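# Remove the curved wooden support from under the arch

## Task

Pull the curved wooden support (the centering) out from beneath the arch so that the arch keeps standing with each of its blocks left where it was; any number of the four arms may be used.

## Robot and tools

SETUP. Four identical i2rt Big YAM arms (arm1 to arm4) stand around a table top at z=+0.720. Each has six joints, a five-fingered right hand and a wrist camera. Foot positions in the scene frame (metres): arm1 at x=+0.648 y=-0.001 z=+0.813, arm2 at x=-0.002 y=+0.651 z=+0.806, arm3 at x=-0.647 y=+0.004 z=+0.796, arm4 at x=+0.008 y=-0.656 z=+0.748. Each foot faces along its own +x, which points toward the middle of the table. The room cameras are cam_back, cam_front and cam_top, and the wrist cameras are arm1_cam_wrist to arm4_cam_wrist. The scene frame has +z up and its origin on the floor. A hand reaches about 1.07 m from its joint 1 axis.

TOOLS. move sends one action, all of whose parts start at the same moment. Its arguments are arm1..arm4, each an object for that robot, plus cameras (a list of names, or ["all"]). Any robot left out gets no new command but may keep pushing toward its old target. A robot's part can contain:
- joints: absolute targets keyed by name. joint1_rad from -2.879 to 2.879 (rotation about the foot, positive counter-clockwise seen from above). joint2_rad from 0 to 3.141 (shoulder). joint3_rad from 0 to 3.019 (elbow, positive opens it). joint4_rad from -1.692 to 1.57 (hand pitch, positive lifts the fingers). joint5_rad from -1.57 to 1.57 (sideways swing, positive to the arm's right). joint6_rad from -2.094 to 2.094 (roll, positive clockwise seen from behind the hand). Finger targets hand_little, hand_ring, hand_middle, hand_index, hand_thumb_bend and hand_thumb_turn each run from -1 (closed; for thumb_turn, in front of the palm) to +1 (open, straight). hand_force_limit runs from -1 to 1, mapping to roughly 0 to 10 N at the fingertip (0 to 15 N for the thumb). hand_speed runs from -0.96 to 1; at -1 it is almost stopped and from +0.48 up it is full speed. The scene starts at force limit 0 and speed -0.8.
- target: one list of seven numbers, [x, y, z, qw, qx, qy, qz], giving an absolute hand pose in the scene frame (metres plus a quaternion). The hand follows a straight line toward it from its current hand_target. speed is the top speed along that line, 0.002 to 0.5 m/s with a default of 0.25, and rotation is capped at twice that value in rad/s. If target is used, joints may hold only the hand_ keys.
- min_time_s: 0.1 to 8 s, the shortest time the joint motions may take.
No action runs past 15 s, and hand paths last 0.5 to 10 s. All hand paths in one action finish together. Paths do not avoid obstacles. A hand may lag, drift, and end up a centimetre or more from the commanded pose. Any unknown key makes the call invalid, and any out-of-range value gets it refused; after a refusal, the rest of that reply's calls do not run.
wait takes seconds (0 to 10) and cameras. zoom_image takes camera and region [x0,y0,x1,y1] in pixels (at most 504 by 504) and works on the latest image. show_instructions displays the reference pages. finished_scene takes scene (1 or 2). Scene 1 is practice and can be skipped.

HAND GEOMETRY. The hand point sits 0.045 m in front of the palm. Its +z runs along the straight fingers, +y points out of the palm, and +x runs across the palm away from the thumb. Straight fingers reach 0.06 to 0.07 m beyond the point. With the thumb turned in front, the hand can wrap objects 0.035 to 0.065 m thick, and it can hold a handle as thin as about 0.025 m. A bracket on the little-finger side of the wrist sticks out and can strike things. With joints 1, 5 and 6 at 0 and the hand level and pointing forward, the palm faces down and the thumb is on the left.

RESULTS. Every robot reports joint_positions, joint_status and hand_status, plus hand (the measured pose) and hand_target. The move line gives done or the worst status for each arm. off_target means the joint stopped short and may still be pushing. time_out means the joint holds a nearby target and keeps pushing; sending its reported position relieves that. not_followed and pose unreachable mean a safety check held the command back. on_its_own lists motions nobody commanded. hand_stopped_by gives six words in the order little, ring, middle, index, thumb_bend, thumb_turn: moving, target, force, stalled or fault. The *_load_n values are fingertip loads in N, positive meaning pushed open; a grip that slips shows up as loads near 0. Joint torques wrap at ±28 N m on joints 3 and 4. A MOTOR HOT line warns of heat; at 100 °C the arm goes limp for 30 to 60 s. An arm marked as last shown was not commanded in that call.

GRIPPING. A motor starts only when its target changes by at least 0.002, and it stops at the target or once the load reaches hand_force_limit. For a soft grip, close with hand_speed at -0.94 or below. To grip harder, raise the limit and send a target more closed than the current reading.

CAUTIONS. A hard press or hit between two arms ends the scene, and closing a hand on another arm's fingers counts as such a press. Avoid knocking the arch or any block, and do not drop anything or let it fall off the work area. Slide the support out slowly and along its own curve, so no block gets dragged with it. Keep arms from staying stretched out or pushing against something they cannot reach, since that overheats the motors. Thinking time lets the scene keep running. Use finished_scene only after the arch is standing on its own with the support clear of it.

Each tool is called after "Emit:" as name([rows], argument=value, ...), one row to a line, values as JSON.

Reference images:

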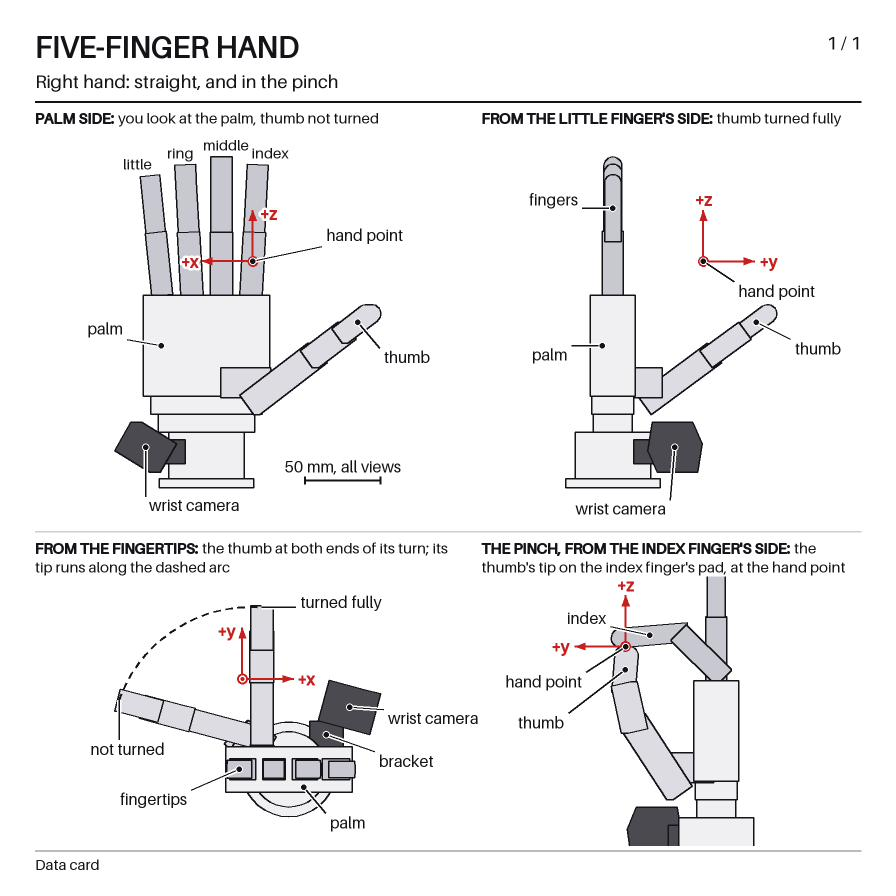

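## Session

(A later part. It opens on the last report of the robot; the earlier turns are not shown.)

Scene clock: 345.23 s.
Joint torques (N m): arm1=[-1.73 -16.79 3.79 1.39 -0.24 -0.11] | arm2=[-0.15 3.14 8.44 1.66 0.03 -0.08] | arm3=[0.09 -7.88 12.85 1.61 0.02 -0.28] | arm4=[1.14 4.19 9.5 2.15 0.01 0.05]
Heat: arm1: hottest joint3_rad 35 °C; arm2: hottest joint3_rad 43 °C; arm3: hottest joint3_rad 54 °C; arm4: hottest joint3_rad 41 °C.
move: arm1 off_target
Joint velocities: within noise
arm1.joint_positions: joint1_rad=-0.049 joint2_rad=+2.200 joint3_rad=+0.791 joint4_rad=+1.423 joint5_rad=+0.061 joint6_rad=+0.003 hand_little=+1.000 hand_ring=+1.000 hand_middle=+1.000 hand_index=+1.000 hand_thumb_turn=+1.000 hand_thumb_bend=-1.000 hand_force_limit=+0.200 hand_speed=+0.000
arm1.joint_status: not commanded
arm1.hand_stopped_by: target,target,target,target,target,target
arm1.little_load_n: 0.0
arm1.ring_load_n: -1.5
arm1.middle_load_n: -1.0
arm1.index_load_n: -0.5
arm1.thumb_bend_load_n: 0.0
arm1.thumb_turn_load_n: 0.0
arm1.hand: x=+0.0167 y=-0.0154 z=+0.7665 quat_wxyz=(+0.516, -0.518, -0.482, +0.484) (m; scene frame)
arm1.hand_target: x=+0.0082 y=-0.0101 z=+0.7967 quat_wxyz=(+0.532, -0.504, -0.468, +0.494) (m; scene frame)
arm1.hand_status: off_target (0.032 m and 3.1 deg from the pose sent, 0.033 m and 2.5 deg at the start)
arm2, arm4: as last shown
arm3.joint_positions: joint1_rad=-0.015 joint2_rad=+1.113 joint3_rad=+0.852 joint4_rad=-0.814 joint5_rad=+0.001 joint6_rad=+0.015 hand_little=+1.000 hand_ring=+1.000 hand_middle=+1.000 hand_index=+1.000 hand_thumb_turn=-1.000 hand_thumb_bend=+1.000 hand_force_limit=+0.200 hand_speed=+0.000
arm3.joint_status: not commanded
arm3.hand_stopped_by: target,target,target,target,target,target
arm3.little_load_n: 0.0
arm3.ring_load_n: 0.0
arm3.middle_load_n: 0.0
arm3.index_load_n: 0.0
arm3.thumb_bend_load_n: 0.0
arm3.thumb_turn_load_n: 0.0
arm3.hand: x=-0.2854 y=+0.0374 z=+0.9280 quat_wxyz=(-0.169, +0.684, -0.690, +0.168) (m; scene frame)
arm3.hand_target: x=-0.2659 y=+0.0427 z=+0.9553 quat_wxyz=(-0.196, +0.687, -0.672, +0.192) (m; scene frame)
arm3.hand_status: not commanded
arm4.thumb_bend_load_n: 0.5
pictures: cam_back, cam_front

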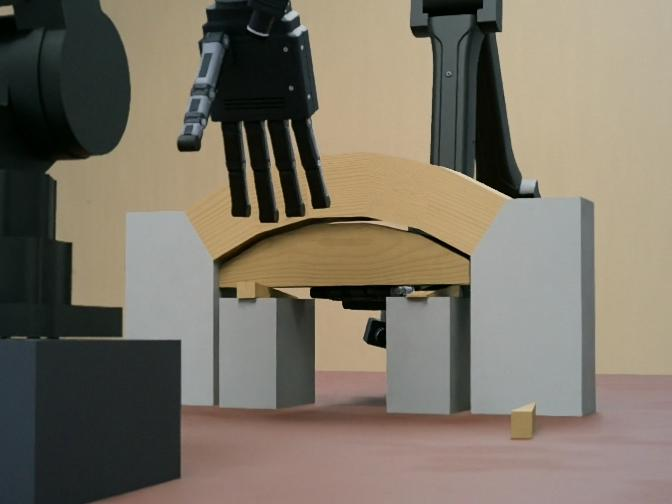

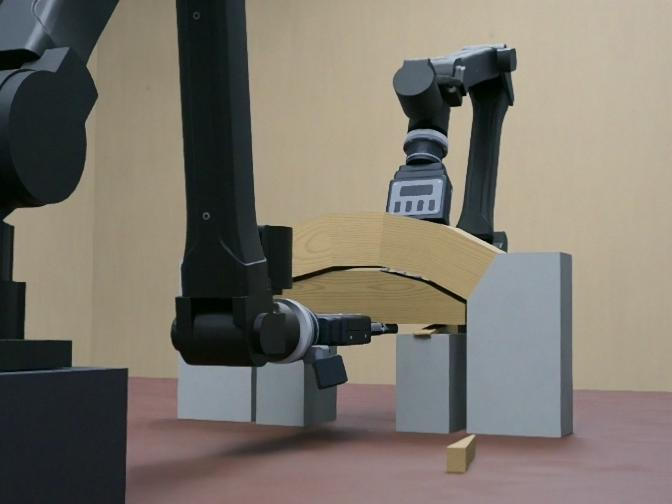

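Emit:
move(arm1={"target": [0.026, -0.0113, 0.796, 0.5314, -0.5043, -0.4686, 0.4938], "speed": 0.03}, cameras=["cam_front", "cam_back", "cam_top"])

Emit:
zoom_image(camera="cam_back", region=[210, 200, 490, 330])

Emit:
zoom_image(camera="cam_front", region=[240, 240, 480, 360])

Scene clock: 361.90 s.
Joint torques (N m): arm1=[-1.49 -15.44 3.06 2.47 -0.13 -0.12] | arm2=[-0.15 3.08 8.44 1.68 0.03 -0.08] | arm3=[0.09 -7.88 12.85 1.61 0.03 -0.28] | arm4=[0.85 3.55 9.78 1.77 0.02 0.05]
Heat: arm1: hottest joint3_rad 35 °C; arm2: hottest joint3_rad 43 °C; arm3: hottest joint3_rad 55 °C; arm4: hottest joint3_rad 41 °C.
move: arm1 off_target
Joint velocities: within noise
arm1.joint_positions: joint1_rad=-0.049 joint2_rad=+2.182 joint3_rad=+0.747 joint4_rad=+1.436 joint5_rad=+0.061 joint6_rad=+0.002 hand_little=+1.000 hand_ring=+1.000 hand_middle=+1.000 hand_index=+1.000 hand_thumb_turn=+1.000 hand_thumb_bend=-1.000 hand_force_limit=+0.200 hand_speed=+0.000
arm1.joint_status: not commanded
arm1.hand_stopped_by: target,target,target,target,target,target
arm1.little_load_n: 0.0
arm1.ring_load_n: -0.5
arm1.middle_load_n: -1.0
arm1.index_load_n: -0.5
arm1.thumb_bend_load_n: 0.0
arm1.thumb_turn_load_n: 0.0
arm1.hand: x=+0.0321 y=-0.0154 z=+0.7665 quat_wxyz=(+0.512, -0.521, -0.486, +0.480) (m; scene frame)
arm1.hand_target: x=+0.0261 y=-0.0114 z=+0.7955 quat_wxyz=(+0.531, -0.504, -0.469, +0.494) (m; scene frame)
arm1.hand_status: off_target (0.030 m and 3.8 deg from the pose sent, 0.031 m and 3.1 deg at the start)
arm2, arm3, arm4: as last shown
arm4.thumb_bend_load_n: 0.0
pictures: cam_back, cam_front, cam_top

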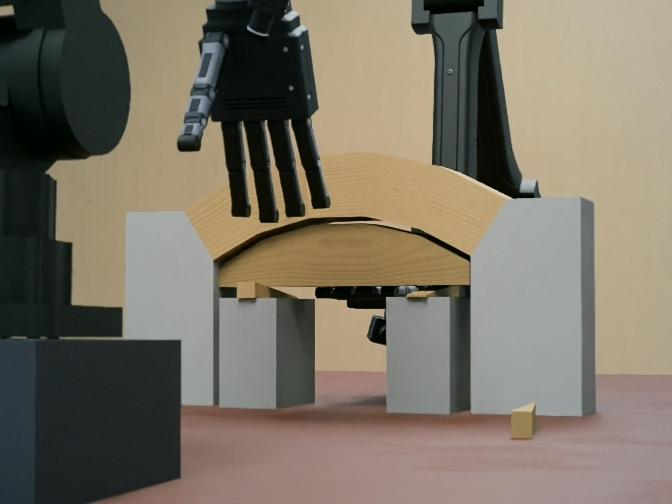

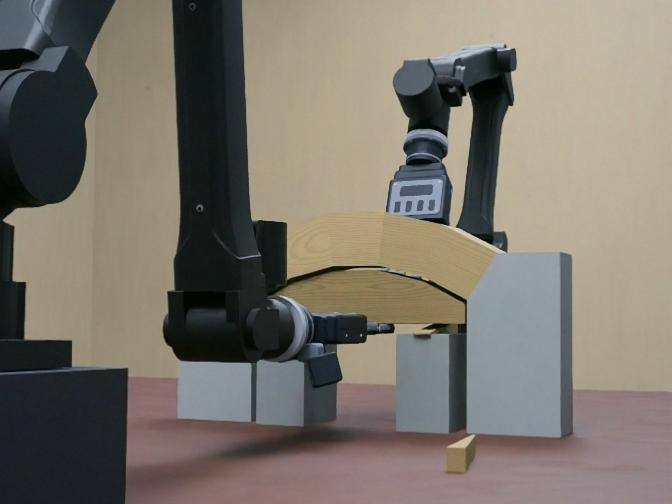

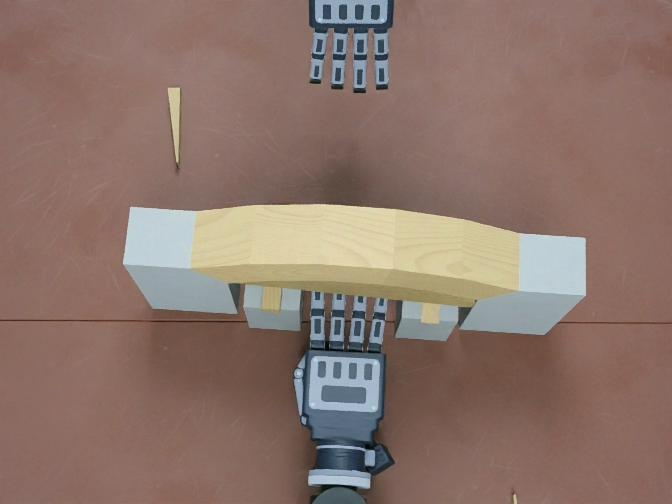

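Scaled by 1.800.

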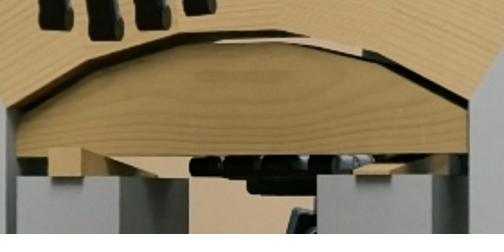

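Scaled by 2.100.

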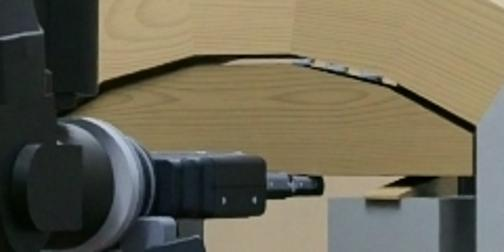

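Emit:
move(arm1={"target": [0.020, -0.0105, 0.755, 0.5180, -0.5180, -0.4813, 0.4813], "speed": 0.06})

Emit:
move(arm1={"target": [-0.002, -0.009, 0.753, 0.5180, -0.5180, -0.4813, 0.4813], "speed": 0.06})

Emit:
move(arm1={"target": [-0.004, -0.009, 0.785, 0.5393, -0.4956, -0.4605, 0.5012], "speed": 0.05})

Emit:
move(arm1={"target": [-0.006, -0.009, 0.797, 0.5393, -0.4956, -0.4605, 0.5012], "speed": 0.03}, cameras=["cam_front", "cam_back"])

Emit:
zoom_image(camera="cam_back", region=[210, 200, 490, 330])

Emit:
zoom_image(camera="cam_front", region=[240, 240, 480, 360])

Scene clock: 393.73 s.
Joint torques (N m): arm1=[-1.67 -11.75 5.65 1.81 -0.23 -0.08] | arm2=[-0.26 3.08 8.44 1.63 0.03 -0.08] | arm3=[0.09 -7.88 12.85 1.59 0.03 -0.28] | arm4=[1.26 3.84 9.57 1.88 -0.05 0.05]
Heat: arm1: hottest joint2_rad 34 °C; arm2: hottest joint3_rad 43 °C; arm3: hottest joint3_rad 57 °C; arm4: hottest joint3_rad 42 °C.
move: arm1 off_target
Joint velocities: within noise
arm1.joint_positions: joint1_rad=-0.049 joint2_rad=+2.221 joint3_rad=+0.765 joint4_rad=+1.439 joint5_rad=+0.061 joint6_rad=+0.002 hand_little=+1.000 hand_ring=+1.000 hand_middle=+1.000 hand_index=+1.000 hand_thumb_turn=+1.000 hand_thumb_bend=-1.000 hand_force_limit=+0.200 hand_speed=+0.000
arm1.joint_status: not commanded
arm1.hand_stopped_by: target,target,target,target,target,target
arm1.little_load_n: 0.0
arm1.ring_load_n: 0.0
arm1.middle_load_n: -0.5
arm1.index_load_n: -0.5
arm1.thumb_bend_load_n: 0.0
arm1.thumb_turn_load_n: 0.0
arm1.hand: x=+0.0308 y=-0.0154 z=+0.7502 quat_wxyz=(+0.508, -0.525, -0.490, +0.476) (m; scene frame)
arm1.hand_target: x=+0.0205 y=-0.0105 z=+0.7551 quat_wxyz=(+0.518, -0.518, -0.481, +0.481) (m; scene frame)
arm1.hand_status: off_target (0.013 m and 1.8 deg from the pose sent, 0.017 m and 0.9 deg at the start)
arm2, arm3, arm4: as last shown
arm2.ring_load_n: -0.5
pictures: none

Scene clock: 394.77 s.
Joint torques (N m): arm1=[-1.67 -12.04 6.22 0.8 -0.26 -0.08] | arm2=[-0.32 3.08 8.44 1.66 0.02 -0.08] | arm3=[0.09 -7.88 12.85 1.62 0.03 -0.27] | arm4=[0.09 3.55 9.66 2.21 -0.01 0.06]
Heat: arm1: hottest joint2_rad 34 °C; arm2: hottest joint3_rad 43 °C; arm3: hottest joint3_rad 57 °C; arm4: hottest joint3_rad 42 °C.
move: arm1 off_target
Joint velocities: within noise
arm1.joint_positions: joint1_rad=-0.052 joint2_rad=+2.234 joint3_rad=+0.828 joint4_rad=+1.421 joint5_rad=+0.059 joint6_rad=+0.002 hand_little=+1.000 hand_ring=+1.000 hand_middle=+1.000 hand_index=+1.000 hand_thumb_turn=+1.000 hand_thumb_bend=-1.000 hand_force_limit=+0.200 hand_speed=+0.000
arm1.joint_status: not commanded
arm1.hand_stopped_by: target,target,target,target,target,target
arm1.little_load_n: -0.5
arm1.ring_load_n: 0.0
arm1.middle_load_n: 0.0
arm1.index_load_n: 0.0
arm1.thumb_bend_load_n: 0.0
arm1.thumb_turn_load_n: 0.0
arm1.hand: x=+0.0066 y=-0.0140 z=+0.7576 quat_wxyz=(+0.516, -0.517, -0.482, +0.484) (m; scene frame)
arm1.hand_target: x=-0.0016 y=-0.0089 z=+0.7533 quat_wxyz=(+0.518, -0.518, -0.481, +0.481) (m; scene frame)
arm1.hand_status: off_target (0.011 m and 0.4 deg from the pose sent, 0.034 m and 1.8 deg at the start)
arm2, arm3, arm4: as last shown
arm2.ring_load_n: 0.0
pictures: none

Scene clock: 396.10 s.
Joint torques (N m): arm1=[-1.61 -14.33 4.81 2.41 -0.23 -0.12] | arm2=[-0.21 3.19 8.43 1.65 0.03 -0.08] | arm3=[0.09 -7.88 12.85 1.59 0.03 -0.28] | arm4=[0.15 4.31 9.81 2.26 0.01 0.06]
Heat: arm1: hottest joint2_rad 34 °C; arm2: hottest joint3_rad 43 °C; arm3: hottest joint3_rad 57 °C; arm4: hottest joint3_rad 42 °C.
move: arm1 off_target
Joint velocities: within noise
arm1.joint_positions: joint1_rad=-0.052 joint2_rad=+2.234 joint3_rad=+0.828 joint4_rad=+1.446 joint5_rad=+0.059 joint6_rad=+0.001 hand_little=+1.000 hand_ring=+1.000 hand_middle=+1.000 hand_index=+1.000 hand_thumb_turn=+1.000 hand_thumb_bend=-1.000 hand_force_limit=+0.200 hand_speed=+0.000
arm1.joint_status: not commanded
arm1.hand_stopped_by: target,target,target,target,target,target
arm1.little_load_n: 0.0
arm1.ring_load_n: -0.5
arm1.middle_load_n: -1.0
arm1.index_load_n: 0.0
arm1.thumb_bend_load_n: 0.0
arm1.thumb_turn_load_n: -0.5
arm1.hand: x=+0.0052 y=-0.0140 z=+0.7643 quat_wxyz=(+0.522, -0.511, -0.476, +0.490) (m; scene frame)
arm1.hand_target: x=-0.0035 y=-0.0089 z=+0.7850 quat_wxyz=(+0.539, -0.496, -0.461, +0.501) (m; scene frame)
arm1.hand_status: off_target (0.023 m and 3.4 deg from the pose sent, 0.030 m and 4.8 deg at the start)
arm2, arm3, arm4: as last shown
pictures: none

Scene clock: 397.07 s.
Joint torques (N m): arm1=[-1.67 -17.08 4.34 1.42 -0.22 -0.12] | arm2=[-0.26 3.08 8.4 1.69 0.03 -0.08] | arm3=[0.03 -7.88 12.83 1.61 0.03 -0.28] | arm4=[0.5 4.31 9.63 2.13 -0.03 0.09]
Heat: arm1: hottest joint2_rad 34 °C; arm2: hottest joint3_rad 43 °C; arm3: hottest joint3_rad 57 °C; arm4: hottest joint3_rad 42 °C.
move: arm1 off_target
Joint velocities: within noise
arm1.joint_positions: joint1_rad=-0.052 joint2_rad=+2.233 joint3_rad=+0.828 joint4_rad=+1.446 joint5_rad=+0.059 joint6_rad=+0.001 hand_little=+1.000 hand_ring=+1.000 hand_middle=+1.000 hand_index=+1.000 hand_thumb_turn=+1.000 hand_thumb_bend=-1.000 hand_force_limit=+0.200 hand_speed=+0.000
arm1.joint_status: not commanded
arm1.hand_stopped_by: target,target,target,target,target,target
arm1.little_load_n: 0.0
arm1.ring_load_n: -0.5
arm1.middle_load_n: -1.0
arm1.index_load_n: 0.0
arm1.thumb_bend_load_n: 0.0
arm1.thumb_turn_load_n: 0.0
arm1.hand: x=+0.0051 y=-0.0140 z=+0.7648 quat_wxyz=(+0.522, -0.511, -0.475, +0.490) (m; scene frame)
arm1.hand_target: x=-0.0055 y=-0.0090 z=+0.7966 quat_wxyz=(+0.540, -0.496, -0.461, +0.501) (m; scene frame)
arm1.hand_status: off_target (0.034 m and 3.4 deg from the pose sent, 0.035 m and 3.4 deg at the start)
arm2, arm3, arm4: as last shown
arm2.little_load_n: -0.5
arm2.thumb_bend_load_n: -0.5
arm4.little_load_n: 0.5
pictures: cam_back, cam_front

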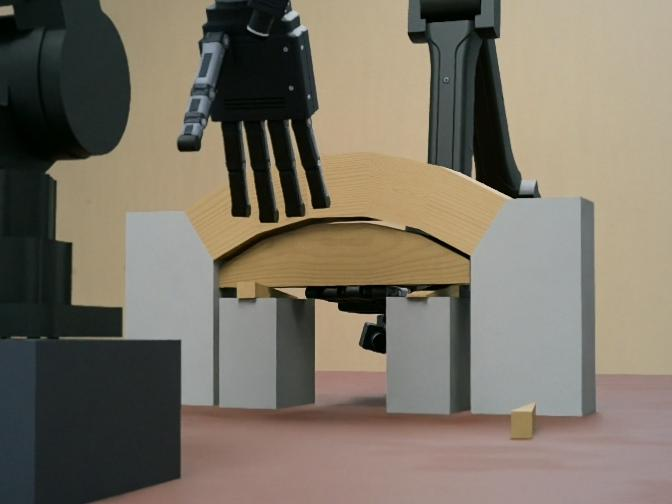

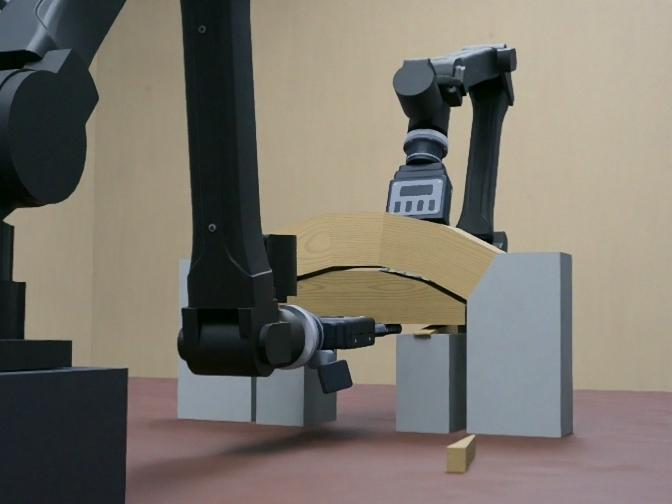

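Scaled by 1.800.

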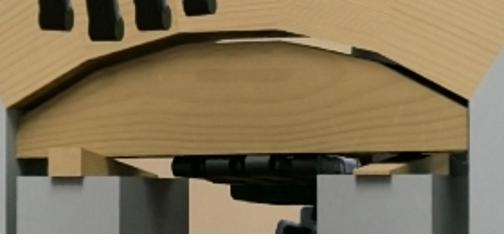

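Scaled by 2.100.

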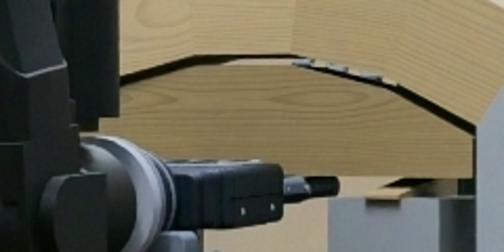

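Emit:
move(arm1={"target": [-0.005, -0.009, 0.803, 0.5393, -0.4956, -0.4605, 0.5012], "speed": 0.03})

Emit:
move(arm1={"target": [-0.005, -0.009, 0.808, 0.5393, -0.4956, -0.4605, 0.5012], "speed": 0.03}, cameras=["cam_front", "cam_back"])

Emit:
zoom_image(camera="cam_back", region=[210, 200, 490, 330])

Emit:
zoom_image(camera="cam_front", region=[240, 240, 480, 360])

Scene clock: 407.13 s.
Joint torques (N m): arm1=[-1.67 -17.55 4.18 1.54 -0.22 -0.12] | arm2=[-0.21 3.14 8.43 1.66 0.02 -0.08] | arm3=[0.09 -7.94 12.83 1.61 0.03 -0.28] | arm4=[0.73 4.54 9.63 2 -0.05 0.05]
Heat: arm1: hottest joint2_rad 35 °C; arm2: hottest joint3_rad 43 °C; arm3: hottest joint3_rad 57 °C; arm4: hottest joint3_rad 42 °C.
move: arm1 off_target
Joint velocities: within noise
arm1.joint_positions: joint1_rad=-0.052 joint2_rad=+2.223 joint3_rad=+0.822 joint4_rad=+1.433 joint5_rad=+0.059 joint6_rad=+0.001 hand_little=+1.000 hand_ring=+1.000 hand_middle=+1.000 hand_index=+1.000 hand_thumb_turn=+1.000 hand_thumb_bend=-1.000 hand_force_limit=+0.200 hand_speed=+0.000
arm1.joint_status: not commanded
arm1.hand_stopped_by: target,target,target,target,target,target
arm1.little_load_n: -0.5
arm1.ring_load_n: -1.0
arm1.middle_load_n: -1.5
arm1.index_load_n: -0.5
arm1.thumb_bend_load_n: 0.0
arm1.thumb_turn_load_n: 0.0
arm1.hand: x=+0.0065 y=-0.0140 z=+0.7654 quat_wxyz=(+0.520, -0.513, -0.478, +0.488) (m; scene frame)
arm1.hand_target: x=-0.0044 y=-0.0090 z=+0.8022 quat_wxyz=(+0.540, -0.496, -0.461, +0.501) (m; scene frame)
arm1.hand_status: off_target (0.040 m and 3.9 deg from the pose sent, 0.040 m and 3.4 deg at the start)
arm2, arm3, arm4: as last shown
arm2.little_load_n: 0.0
arm2.thumb_bend_load_n: 0.0
arm4.little_load_n: 0.0
pictures: none

Scene clock: 408.10 s.
Joint torques (N m): arm1=[-1.61 -17.85 4.45 1.65 -0.21 -0.12] | arm2=[-0.21 3.02 8.42 1.65 0.03 -0.09] | arm3=[0.09 -7.94 12.85 1.59 0.03 -0.27] | arm4=[1.55 3.84 9.68 2.18 -0.01 0.06]
Heat: arm1: hottest joint2_rad 35 °C; arm2: hottest joint3_rad 43 °C; arm3: hottest joint3_rad 57 °C; arm4: hottest joint3_rad 42 °C.
move: arm1 off_target
Joint velocities: within noise
arm1.joint_positions: joint1_rad=-0.052 joint2_rad=+2.212 joint3_rad=+0.815 joint4_rad=+1.419 joint5_rad=+0.059 joint6_rad=+0.001 hand_little=+1.000 hand_ring=+1.000 hand_middle=+1.000 hand_index=+1.000 hand_thumb_turn=+1.000 hand_thumb_bend=-1.000 hand_force_limit=+0.200 hand_speed=+0.000
arm1.joint_status: not commanded
arm1.hand_stopped_by: target,target,target,target,target,target
arm1.little_load_n: -0.5
arm1.ring_load_n: -1.0
arm1.middle_load_n: -2.0
arm1.index_load_n: -0.5
arm1.thumb_bend_load_n: 0.0
arm1.thumb_turn_load_n: 0.0
arm1.hand: x=+0.0085 y=-0.0140 z=+0.7662 quat_wxyz=(+0.518, -0.515, -0.480, +0.485) (m; scene frame)
arm1.hand_target: x=-0.0042 y=-0.0090 z=+0.8073 quat_wxyz=(+0.540, -0.496, -0.461, +0.501) (m; scene frame)
arm1.hand_status: off_target (0.044 m and 4.4 deg from the pose sent, 0.044 m and 3.9 deg at the start)
arm2.joint_positions: joint1_rad=-0.584 joint2_rad=+0.583 joint3_rad=+1.360 joint4_rad=-1.578 joint5_rad=+0.119 joint6_rad=-1.069 hand_little=+1.000 hand_ring=+1.000 hand_middle=+1.000 hand_index=+1.000 hand_thumb_turn=+1.000 hand_thumb_bend=+1.000 hand_force_limit=+0.000 hand_speed=-0.800
arm2.joint_status: not commanded
arm2.hand_stopped_by: target,target,target,target,target,target
arm2.little_load_n: 0.0
arm2.ring_load_n: 0.0
arm2.middle_load_n: 0.0
arm2.index_load_n: 0.0
arm2.thumb_bend_load_n: 0.0
arm2.thumb_turn_load_n: 0.0
arm2.hand: x=-0.1430 y=+0.5558 z=+1.2418 quat_wxyz=(+0.314, +0.192, -0.906, +0.211) (m; scene frame)
arm2.hand_target: x=-0.1429 y=+0.5561 z=+1.2503 quat_wxyz=(+0.321, +0.191, -0.901, +0.218) (m; scene frame)
arm2.hand_status: not commanded
arm3: as last shown
arm4.joint_positions: joint1_rad=-0.137 joint2_rad=+0.586 joint3_rad=+1.364 joint4_rad=-1.422 joint5_rad=+0.103 joint6_rad=-1.583 hand_little=+1.000 hand_ring=+1.000 hand_middle=+1.000 hand_index=+1.000 hand_thumb_turn=+1.000 hand_thumb_bend=+1.000 hand_force_limit=+0.000 hand_speed=-0.800
arm4.joint_status: not commanded
arm4.hand_stopped_by: target,target,target,target,target,target
arm4.little_load_n: 0.0
arm4.ring_load_n: 0.0
arm4.middle_load_n: 0.0
arm4.index_load_n: 0.0
arm4.thumb_bend_load_n: 0.0
arm4.thumb_turn_load_n: 0.0
arm4.hand: x=+0.1090 y=-0.4523 z=+1.2292 quat_wxyz=(-0.260, +0.675, +0.589, +0.359) (m; scene frame)
arm4.hand_target: x=+0.1089 y=-0.4530 z=+1.2422 quat_wxyz=(-0.270, +0.671, +0.584, +0.369) (m; scene frame)
arm4.hand_status: not commanded
pictures: cam_back, cam_front

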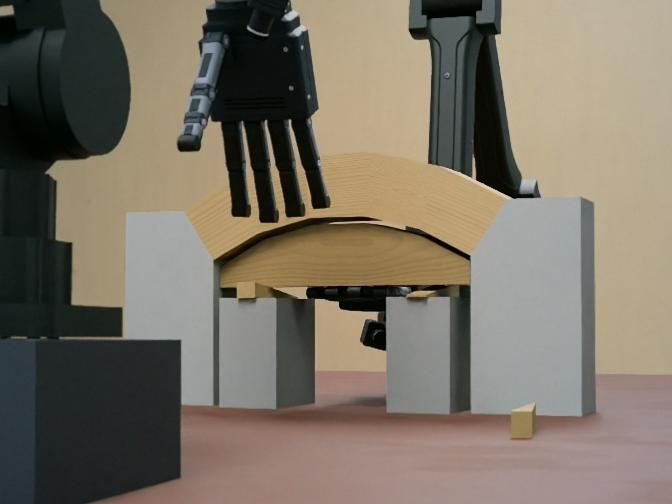

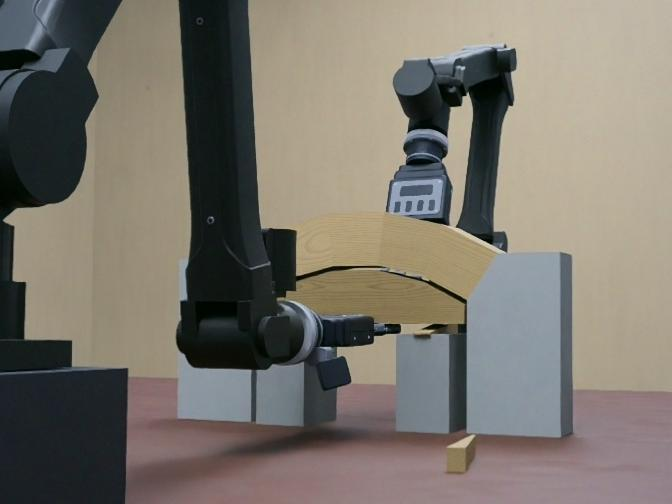

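Scaled by 1.800.

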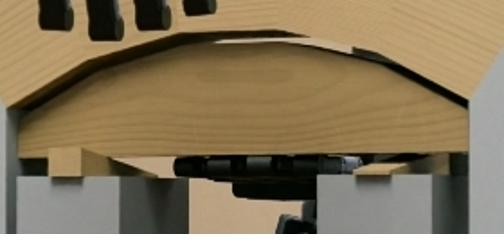

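Scaled by 2.100.

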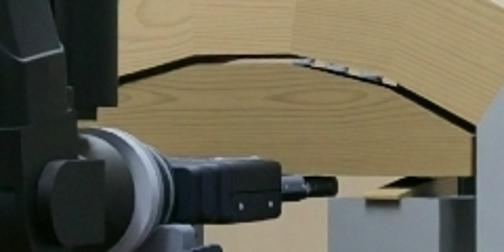

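Emit:
zoom_image(camera="cam_front", region=[390, 290, 490, 350])

Emit:
zoom_image(camera="cam_back", region=[210, 260, 310, 320])

Emit:
zoom_image(camera="cam_back", region=[380, 260, 480, 320])

Emit:
zoom_image(camera="cam_front", region=[290, 240, 450, 310])

Scaled by 5.040.

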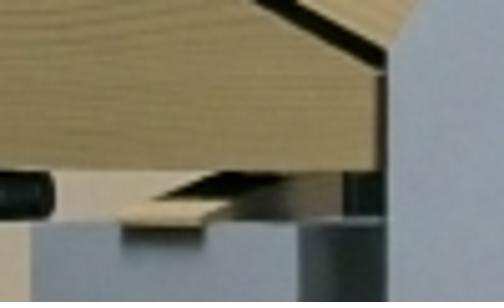

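Scaled by 5.040.

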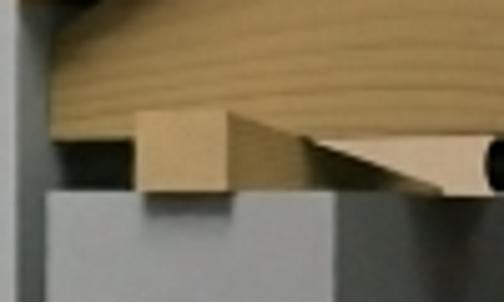

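Scaled by 5.040.

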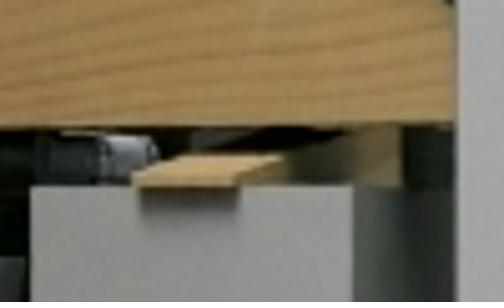

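Scaled by 3.150.

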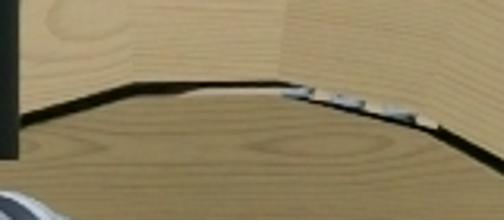

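Emit:
move(arm1={"target": [-0.008, -0.009, 0.814, 0.5444, -0.4902, -0.4555, 0.5059], "speed": 0.03}, cameras=["cam_front", "cam_back"])

Emit:
zoom_image(camera="cam_back", region=[210, 200, 490, 330])

Emit:
zoom_image(camera="cam_front", region=[290, 240, 490, 350])

Scene clock: 451.73 s.
Joint torques (N m): arm1=[-1.61 -17.9 4.92 2.17 -0.2 -0.14] | arm2=[-0.21 3.08 8.42 1.68 0.03 -0.08] | arm3=[0.09 -7.94 12.85 1.61 0.02 -0.27] | arm4=[1.32 2.9 9.51 1.89 -0.02 -0.06]
Heat: arm1: hottest joint3_rad 34 °C; arm2: hottest joint3_rad 43 °C; arm3: hottest joint3_rad 58 °C; arm4: hottest joint3_rad 42 °C.
move: arm1 off_target
Joint velocities: within noise
arm1.joint_positions: joint1_rad=-0.052 joint2_rad=+2.212 joint3_rad=+0.815 joint4_rad=+1.419 joint5_rad=+0.059 joint6_rad=+0.001 hand_little=+1.000 hand_ring=+1.000 hand_middle=+1.000 hand_index=+1.000 hand_thumb_turn=+1.000 hand_thumb_bend=-1.000 hand_force_limit=+0.200 hand_speed=+0.000
arm1.joint_status: not commanded
arm1.hand_stopped_by: target,target,target,target,target,target
arm1.little_load_n: -1.0
arm1.ring_load_n: -1.0
arm1.middle_load_n: -2.0
arm1.index_load_n: -0.5
arm1.thumb_bend_load_n: 0.0
arm1.thumb_turn_load_n: 0.0
arm1.hand: x=+0.0085 y=-0.0140 z=+0.7662 quat_wxyz=(+0.518, -0.515, -0.480, +0.485) (m; scene frame)
arm1.hand_target: x=-0.0068 y=-0.0090 z=+0.8132 quat_wxyz=(+0.545, -0.490, -0.455, +0.506) (m; scene frame)
arm1.hand_status: off_target (0.051 m and 5.6 deg from the pose sent, 0.051 m and 5.6 deg at the start)
arm2, arm4: as last shown
arm3.joint_positions: joint1_rad=-0.015 joint2_rad=+1.113 joint3_rad=+0.852 joint4_rad=-0.814 joint5_rad=+0.001 joint6_rad=+0.015 hand_little=+1.000 hand_ring=+1.000 hand_middle=+1.000 hand_index=+1.000 hand_thumb_turn=-1.000 hand_thumb_bend=+1.000 hand_force_limit=+0.200 hand_speed=+0.000
arm3.joint_status: not commanded
arm3.hand_stopped_by: target,target,target,target,target,target
arm3.little_load_n: 0.0
arm3.ring_load_n: 0.0
arm3.middle_load_n: 0.0
arm3.index_load_n: 0.0
arm3.thumb_bend_load_n: 0.0
arm3.thumb_turn_load_n: 0.5
arm3.hand: x=-0.2854 y=+0.0374 z=+0.9280 quat_wxyz=(-0.169, +0.684, -0.690, +0.168) (m; scene frame)
arm3.hand_target: x=-0.2659 y=+0.0427 z=+0.9553 quat_wxyz=(-0.196, +0.687, -0.672, +0.192) (m; scene frame)
arm3.hand_status: not commanded
pictures: cam_back, cam_front

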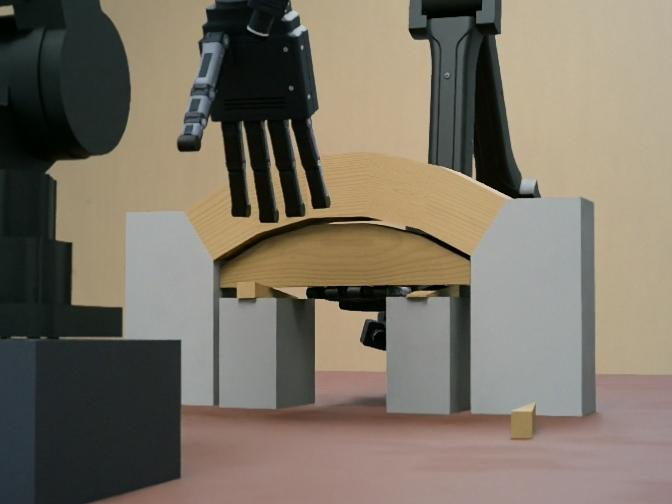

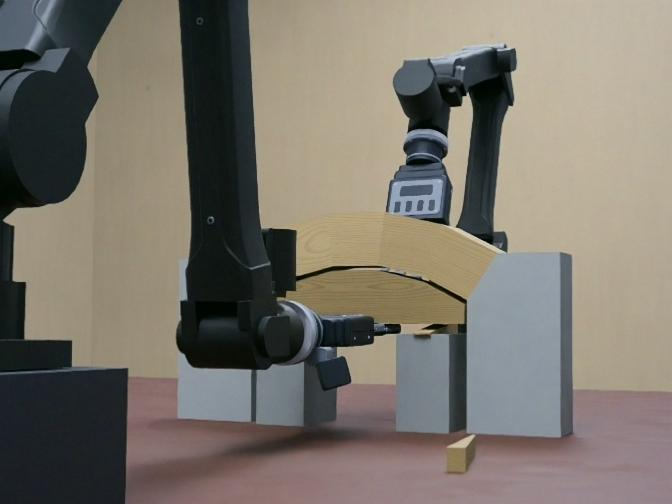

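Scaled by 1.800.

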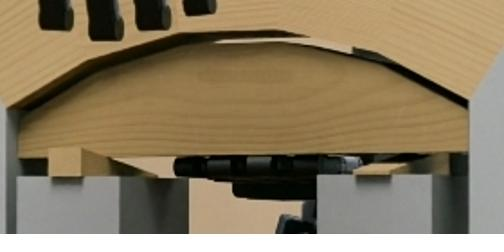

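Scaled by 2.520.

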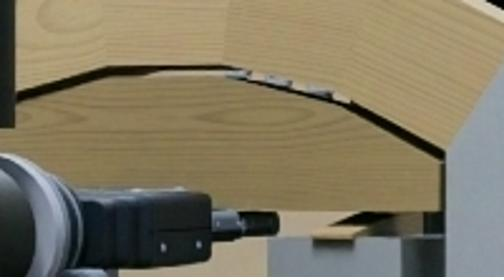

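Emit:
move(arm1={"target": [-0.009, -0.009, 0.820, 0.5444, -0.4902, -0.4555, 0.5059], "speed": 0.03}, cameras=["cam_front", "cam_back"])

Emit:
zoom_image(camera="cam_back", region=[210, 200, 490, 330])

Emit:
zoom_image(camera="cam_front", region=[290, 240, 490, 350])

Scene clock: 471.30 s.
Joint torques (N m): arm1=[-1.61 -18.43 4.89 1.8 -0.2 -0.11] | arm2=[-0.26 3.14 8.46 1.66 0.02 -0.09] | arm3=[0.09 -7.88 12.83 1.61 0.03 -0.28] | arm4=[-0.21 2.9 9.68 2.04 -0.01 0.08]
Heat: arm1: hottest joint2_rad 34 °C; arm2: hottest joint3_rad 43 °C; arm3: hottest joint3_rad 59 °C; arm4: hottest joint3_rad 42 °C.
move: arm1 off_target
Joint velocities: within noise
arm1.joint_positions: joint1_rad=-0.052 joint2_rad=+2.202 joint3_rad=+0.815 joint4_rad=+1.415 joint5_rad=+0.059 joint6_rad=+0.000 hand_little=+1.000 hand_ring=+1.000 hand_middle=+1.000 hand_index=+1.000 hand_thumb_turn=+1.000 hand_thumb_bend=-1.000 hand_force_limit=+0.200 hand_speed=+0.000
arm1.joint_status: not commanded
arm1.hand_stopped_by: target,target,target,target,target,target
arm1.little_load_n: -0.5
arm1.ring_load_n: -0.5
arm1.middle_load_n: -1.5
arm1.index_load_n: -0.5
arm1.thumb_bend_load_n: 0.0
arm1.thumb_turn_load_n: 0.0
arm1.hand: x=+0.0069 y=-0.0139 z=+0.7713 quat_wxyz=(+0.520, -0.513, -0.479, +0.486) (m; scene frame)
arm1.hand_target: x=-0.0079 y=-0.0090 z=+0.8190 quat_wxyz=(+0.545, -0.490, -0.455, +0.506) (m; scene frame)
arm1.hand_status: off_target (0.052 m and 5.2 deg from the pose sent, 0.057 m and 5.6 deg at the start)
arm2, arm3, arm4: as last shown
arm3.thumb_turn_load_n: 0.0
arm4.ring_load_n: 0.5
pictures: cam_back, cam_front

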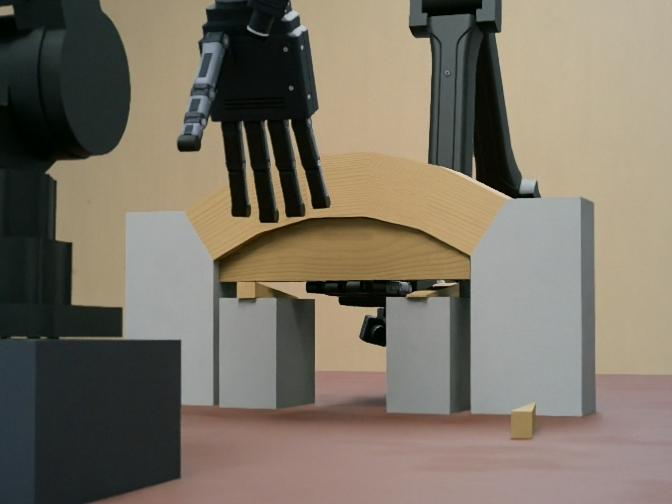

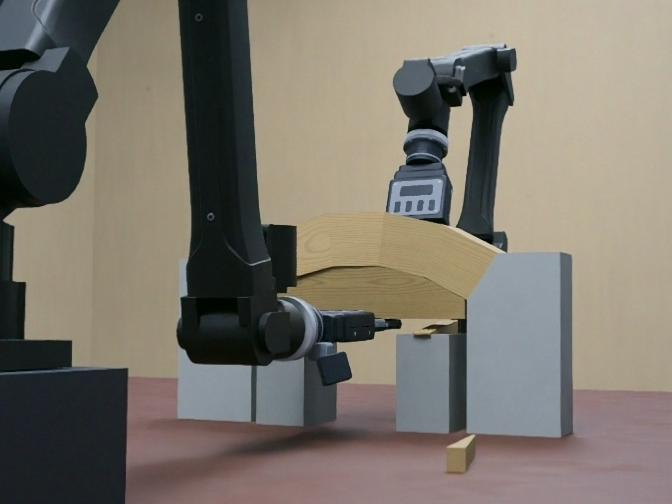

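Scaled by 1.800.

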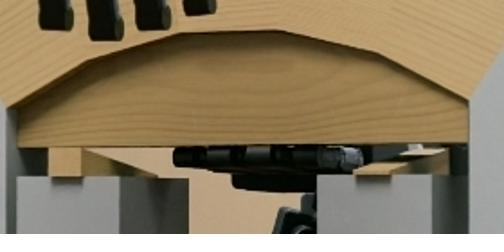

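Scaled by 2.520.

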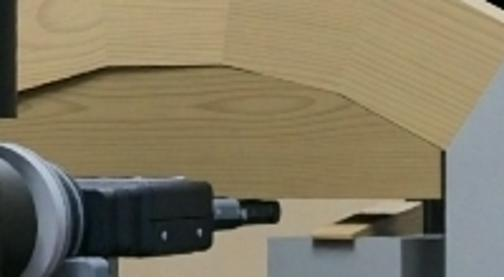

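Emit:
move(arm1={"target": [0.006, -0.0102, 0.8105, 0.5444, -0.4902, -0.4555, 0.5059], "speed": 0.03}, cameras=["cam_front", "cam_back", "cam_top"])

Emit:
zoom_image(camera="cam_back", region=[210, 200, 490, 330])

Emit:
zoom_image(camera="cam_front", region=[290, 240, 490, 350])

Scene clock: 480.40 s.
Joint torques (N m): arm1=[-1.44 -16.5 4.04 3.08 -0.11 -0.11] | arm2=[-0.21 3.02 8.43 1.66 0.03 -0.08] | arm3=[0.03 -7.88 12.85 1.61 0.02 -0.28] | arm4=[0.5 3.49 9.88 1.92 -0.07 0.03]
Heat: arm1: hottest joint2_rad 35 °C; arm2: hottest joint3_rad 43 °C; arm3: hottest joint3_rad 59 °C; arm4: hottest joint3_rad 42 °C.
move: arm1 off_target
Joint velocities: within noise
arm1.joint_positions: joint1_rad=-0.052 joint2_rad=+2.201 joint3_rad=+0.787 joint4_rad=+1.431 joint5_rad=+0.059 joint6_rad=-0.001 hand_little=+1.000 hand_ring=+1.000 hand_middle=+1.000 hand_index=+1.000 hand_thumb_turn=+1.000 hand_thumb_bend=-1.000 hand_force_limit=+0.200 hand_speed=+0.000
arm1.joint_status: not commanded
arm1.hand_stopped_by: target,target,target,target,target,target
arm1.little_load_n: -0.5
arm1.ring_load_n: -1.5
arm1.middle_load_n: -1.5
arm1.index_load_n: 0.0
arm1.thumb_bend_load_n: 0.0
arm1.thumb_turn_load_n: 0.0
arm1.hand: x=+0.0181 y=-0.0139 z=+0.7668 quat_wxyz=(+0.517, -0.516, -0.482, +0.483) (m; scene frame)
arm1.hand_target: x=+0.0068 y=-0.0102 z=+0.8095 quat_wxyz=(+0.544, -0.490, -0.456, +0.505) (m; scene frame)
arm1.hand_status: off_target (0.045 m and 5.9 deg from the pose sent, 0.039 m and 5.2 deg at the start)
arm2, arm3, arm4: as last shown
arm4.ring_load_n: 0.0
pictures: cam_back, cam_front, cam_top

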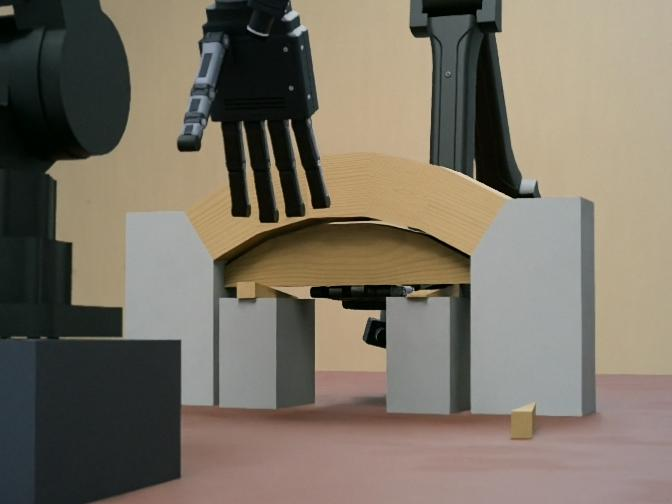

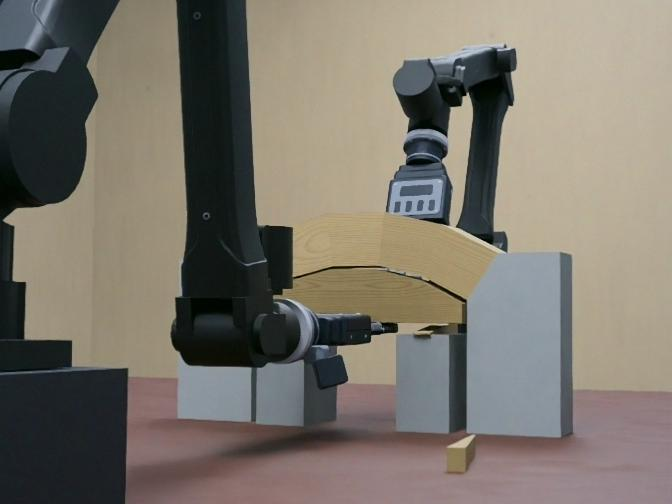

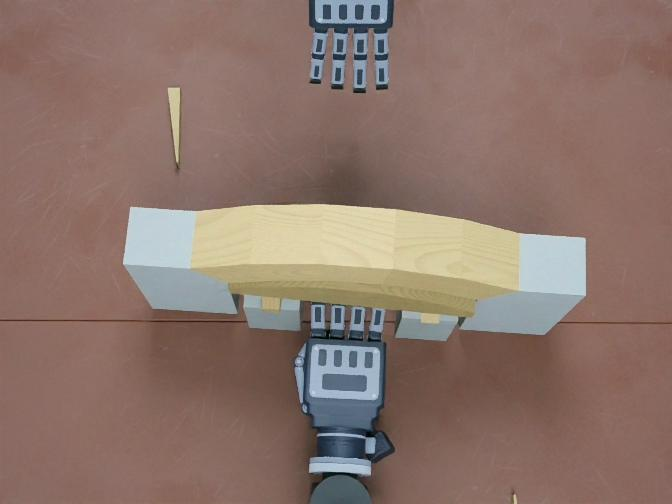

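Scaled by 1.800.

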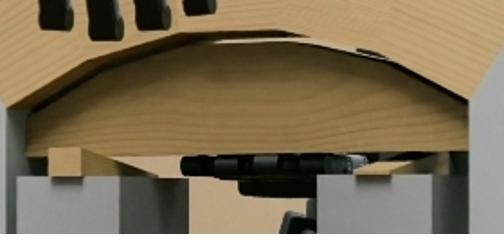

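Scaled by 2.520.

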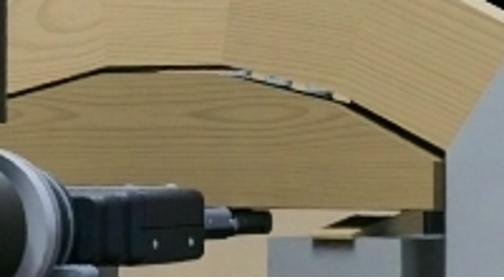

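Emit:
move(arm1={"target": [0.021, -0.0113, 0.8130, 0.5444, -0.4902, -0.4555, 0.5059], "speed": 0.03}, cameras=["cam_front", "cam_back", "cam_top"])

Emit:
zoom_image(camera="cam_back", region=[210, 200, 490, 330])

Emit:
zoom_image(camera="cam_front", region=[290, 240, 490, 350])

Scene clock: 491.63 s.
Joint torques (N m): arm1=[-1.26 -16.67 3.52 3.03 0.07 -0.11] | arm2=[-0.15 3.14 8.44 1.62 0.02 -0.09] | arm3=[0.03 -7.88 12.85 1.61 0.02 -0.28] | arm4=[1.14 4.19 9.73 2.21 -0.08 0]
Heat: arm1: hottest joint2_rad 36 °C; arm2: hottest joint3_rad 43 °C; arm3: hottest joint3_rad 59 °C; arm4: hottest joint3_rad 42 °C.
move: arm1 off_target
Joint velocities: within noise
arm1.joint_positions: joint1_rad=-0.052 joint2_rad=+2.192 joint3_rad=+0.745 joint4_rad=+1.461 joint5_rad=+0.057 joint6_rad=-0.001 hand_little=+1.000 hand_ring=+1.000 hand_middle=+1.000 hand_index=+1.000 hand_thumb_turn=+1.000 hand_thumb_bend=-1.000 hand_force_limit=+0.200 hand_speed=+0.000
arm1.joint_status: not commanded
arm1.hand_stopped_by: target,target,target,target,target,target
arm1.little_load_n: -0.5
arm1.ring_load_n: -2.0
arm1.middle_load_n: -1.0
arm1.index_load_n: 0.0
arm1.thumb_bend_load_n: 0.0
arm1.thumb_turn_load_n: 0.0
arm1.hand: x=+0.0331 y=-0.0144 z=+0.7669 quat_wxyz=(+0.516, -0.516, -0.484, +0.483) (m; scene frame)
arm1.hand_target: x=+0.0218 y=-0.0114 z=+0.8117 quat_wxyz=(+0.544, -0.490, -0.456, +0.506) (m; scene frame)
arm1.hand_status: off_target (0.048 m and 6.1 deg from the pose sent, 0.046 m and 5.9 deg at the start)
arm2, arm3, arm4: as last shown
pictures: cam_back, cam_front, cam_top

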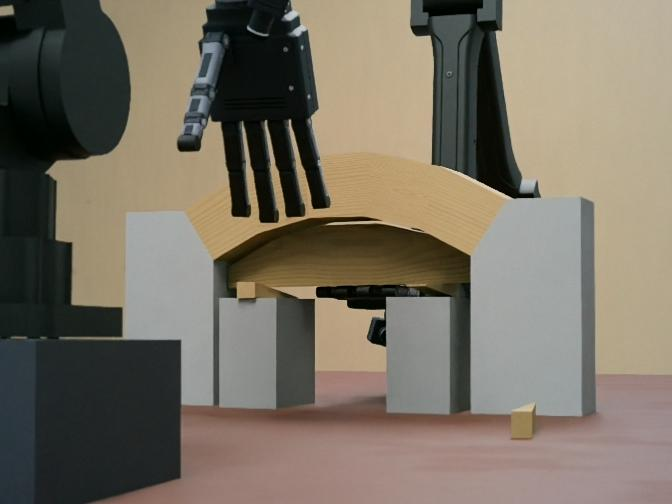

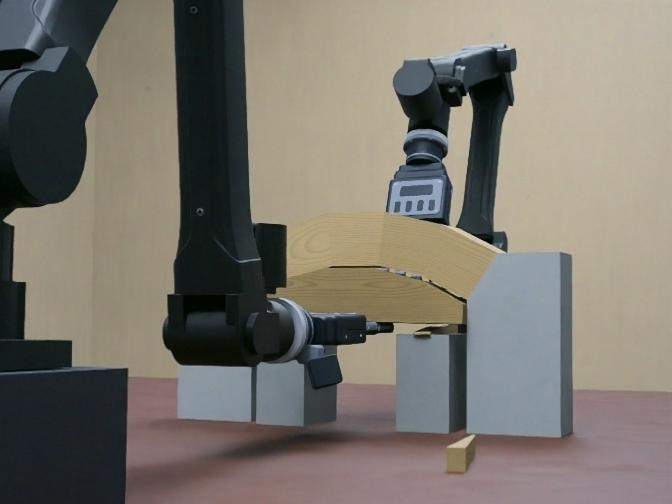

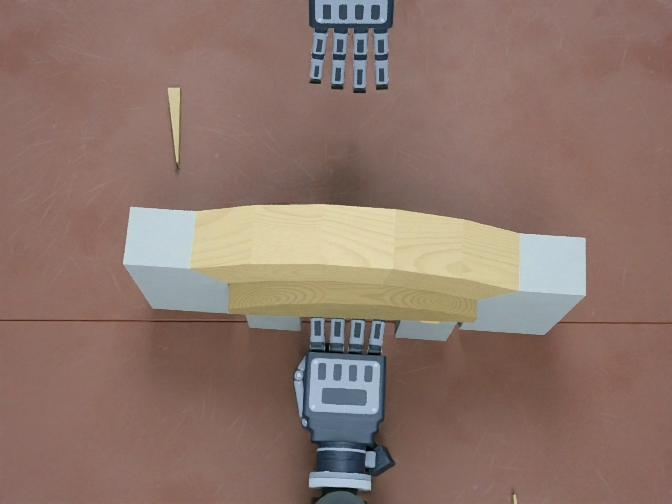

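Scaled by 1.800.

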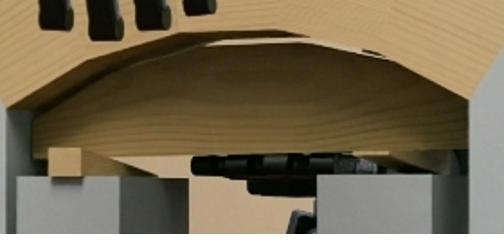

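Scaled by 2.520.

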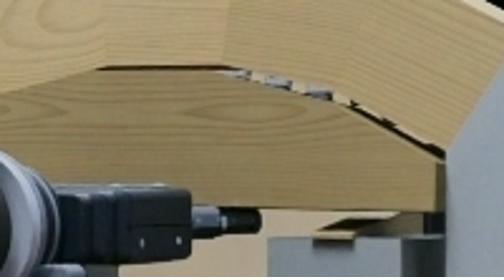

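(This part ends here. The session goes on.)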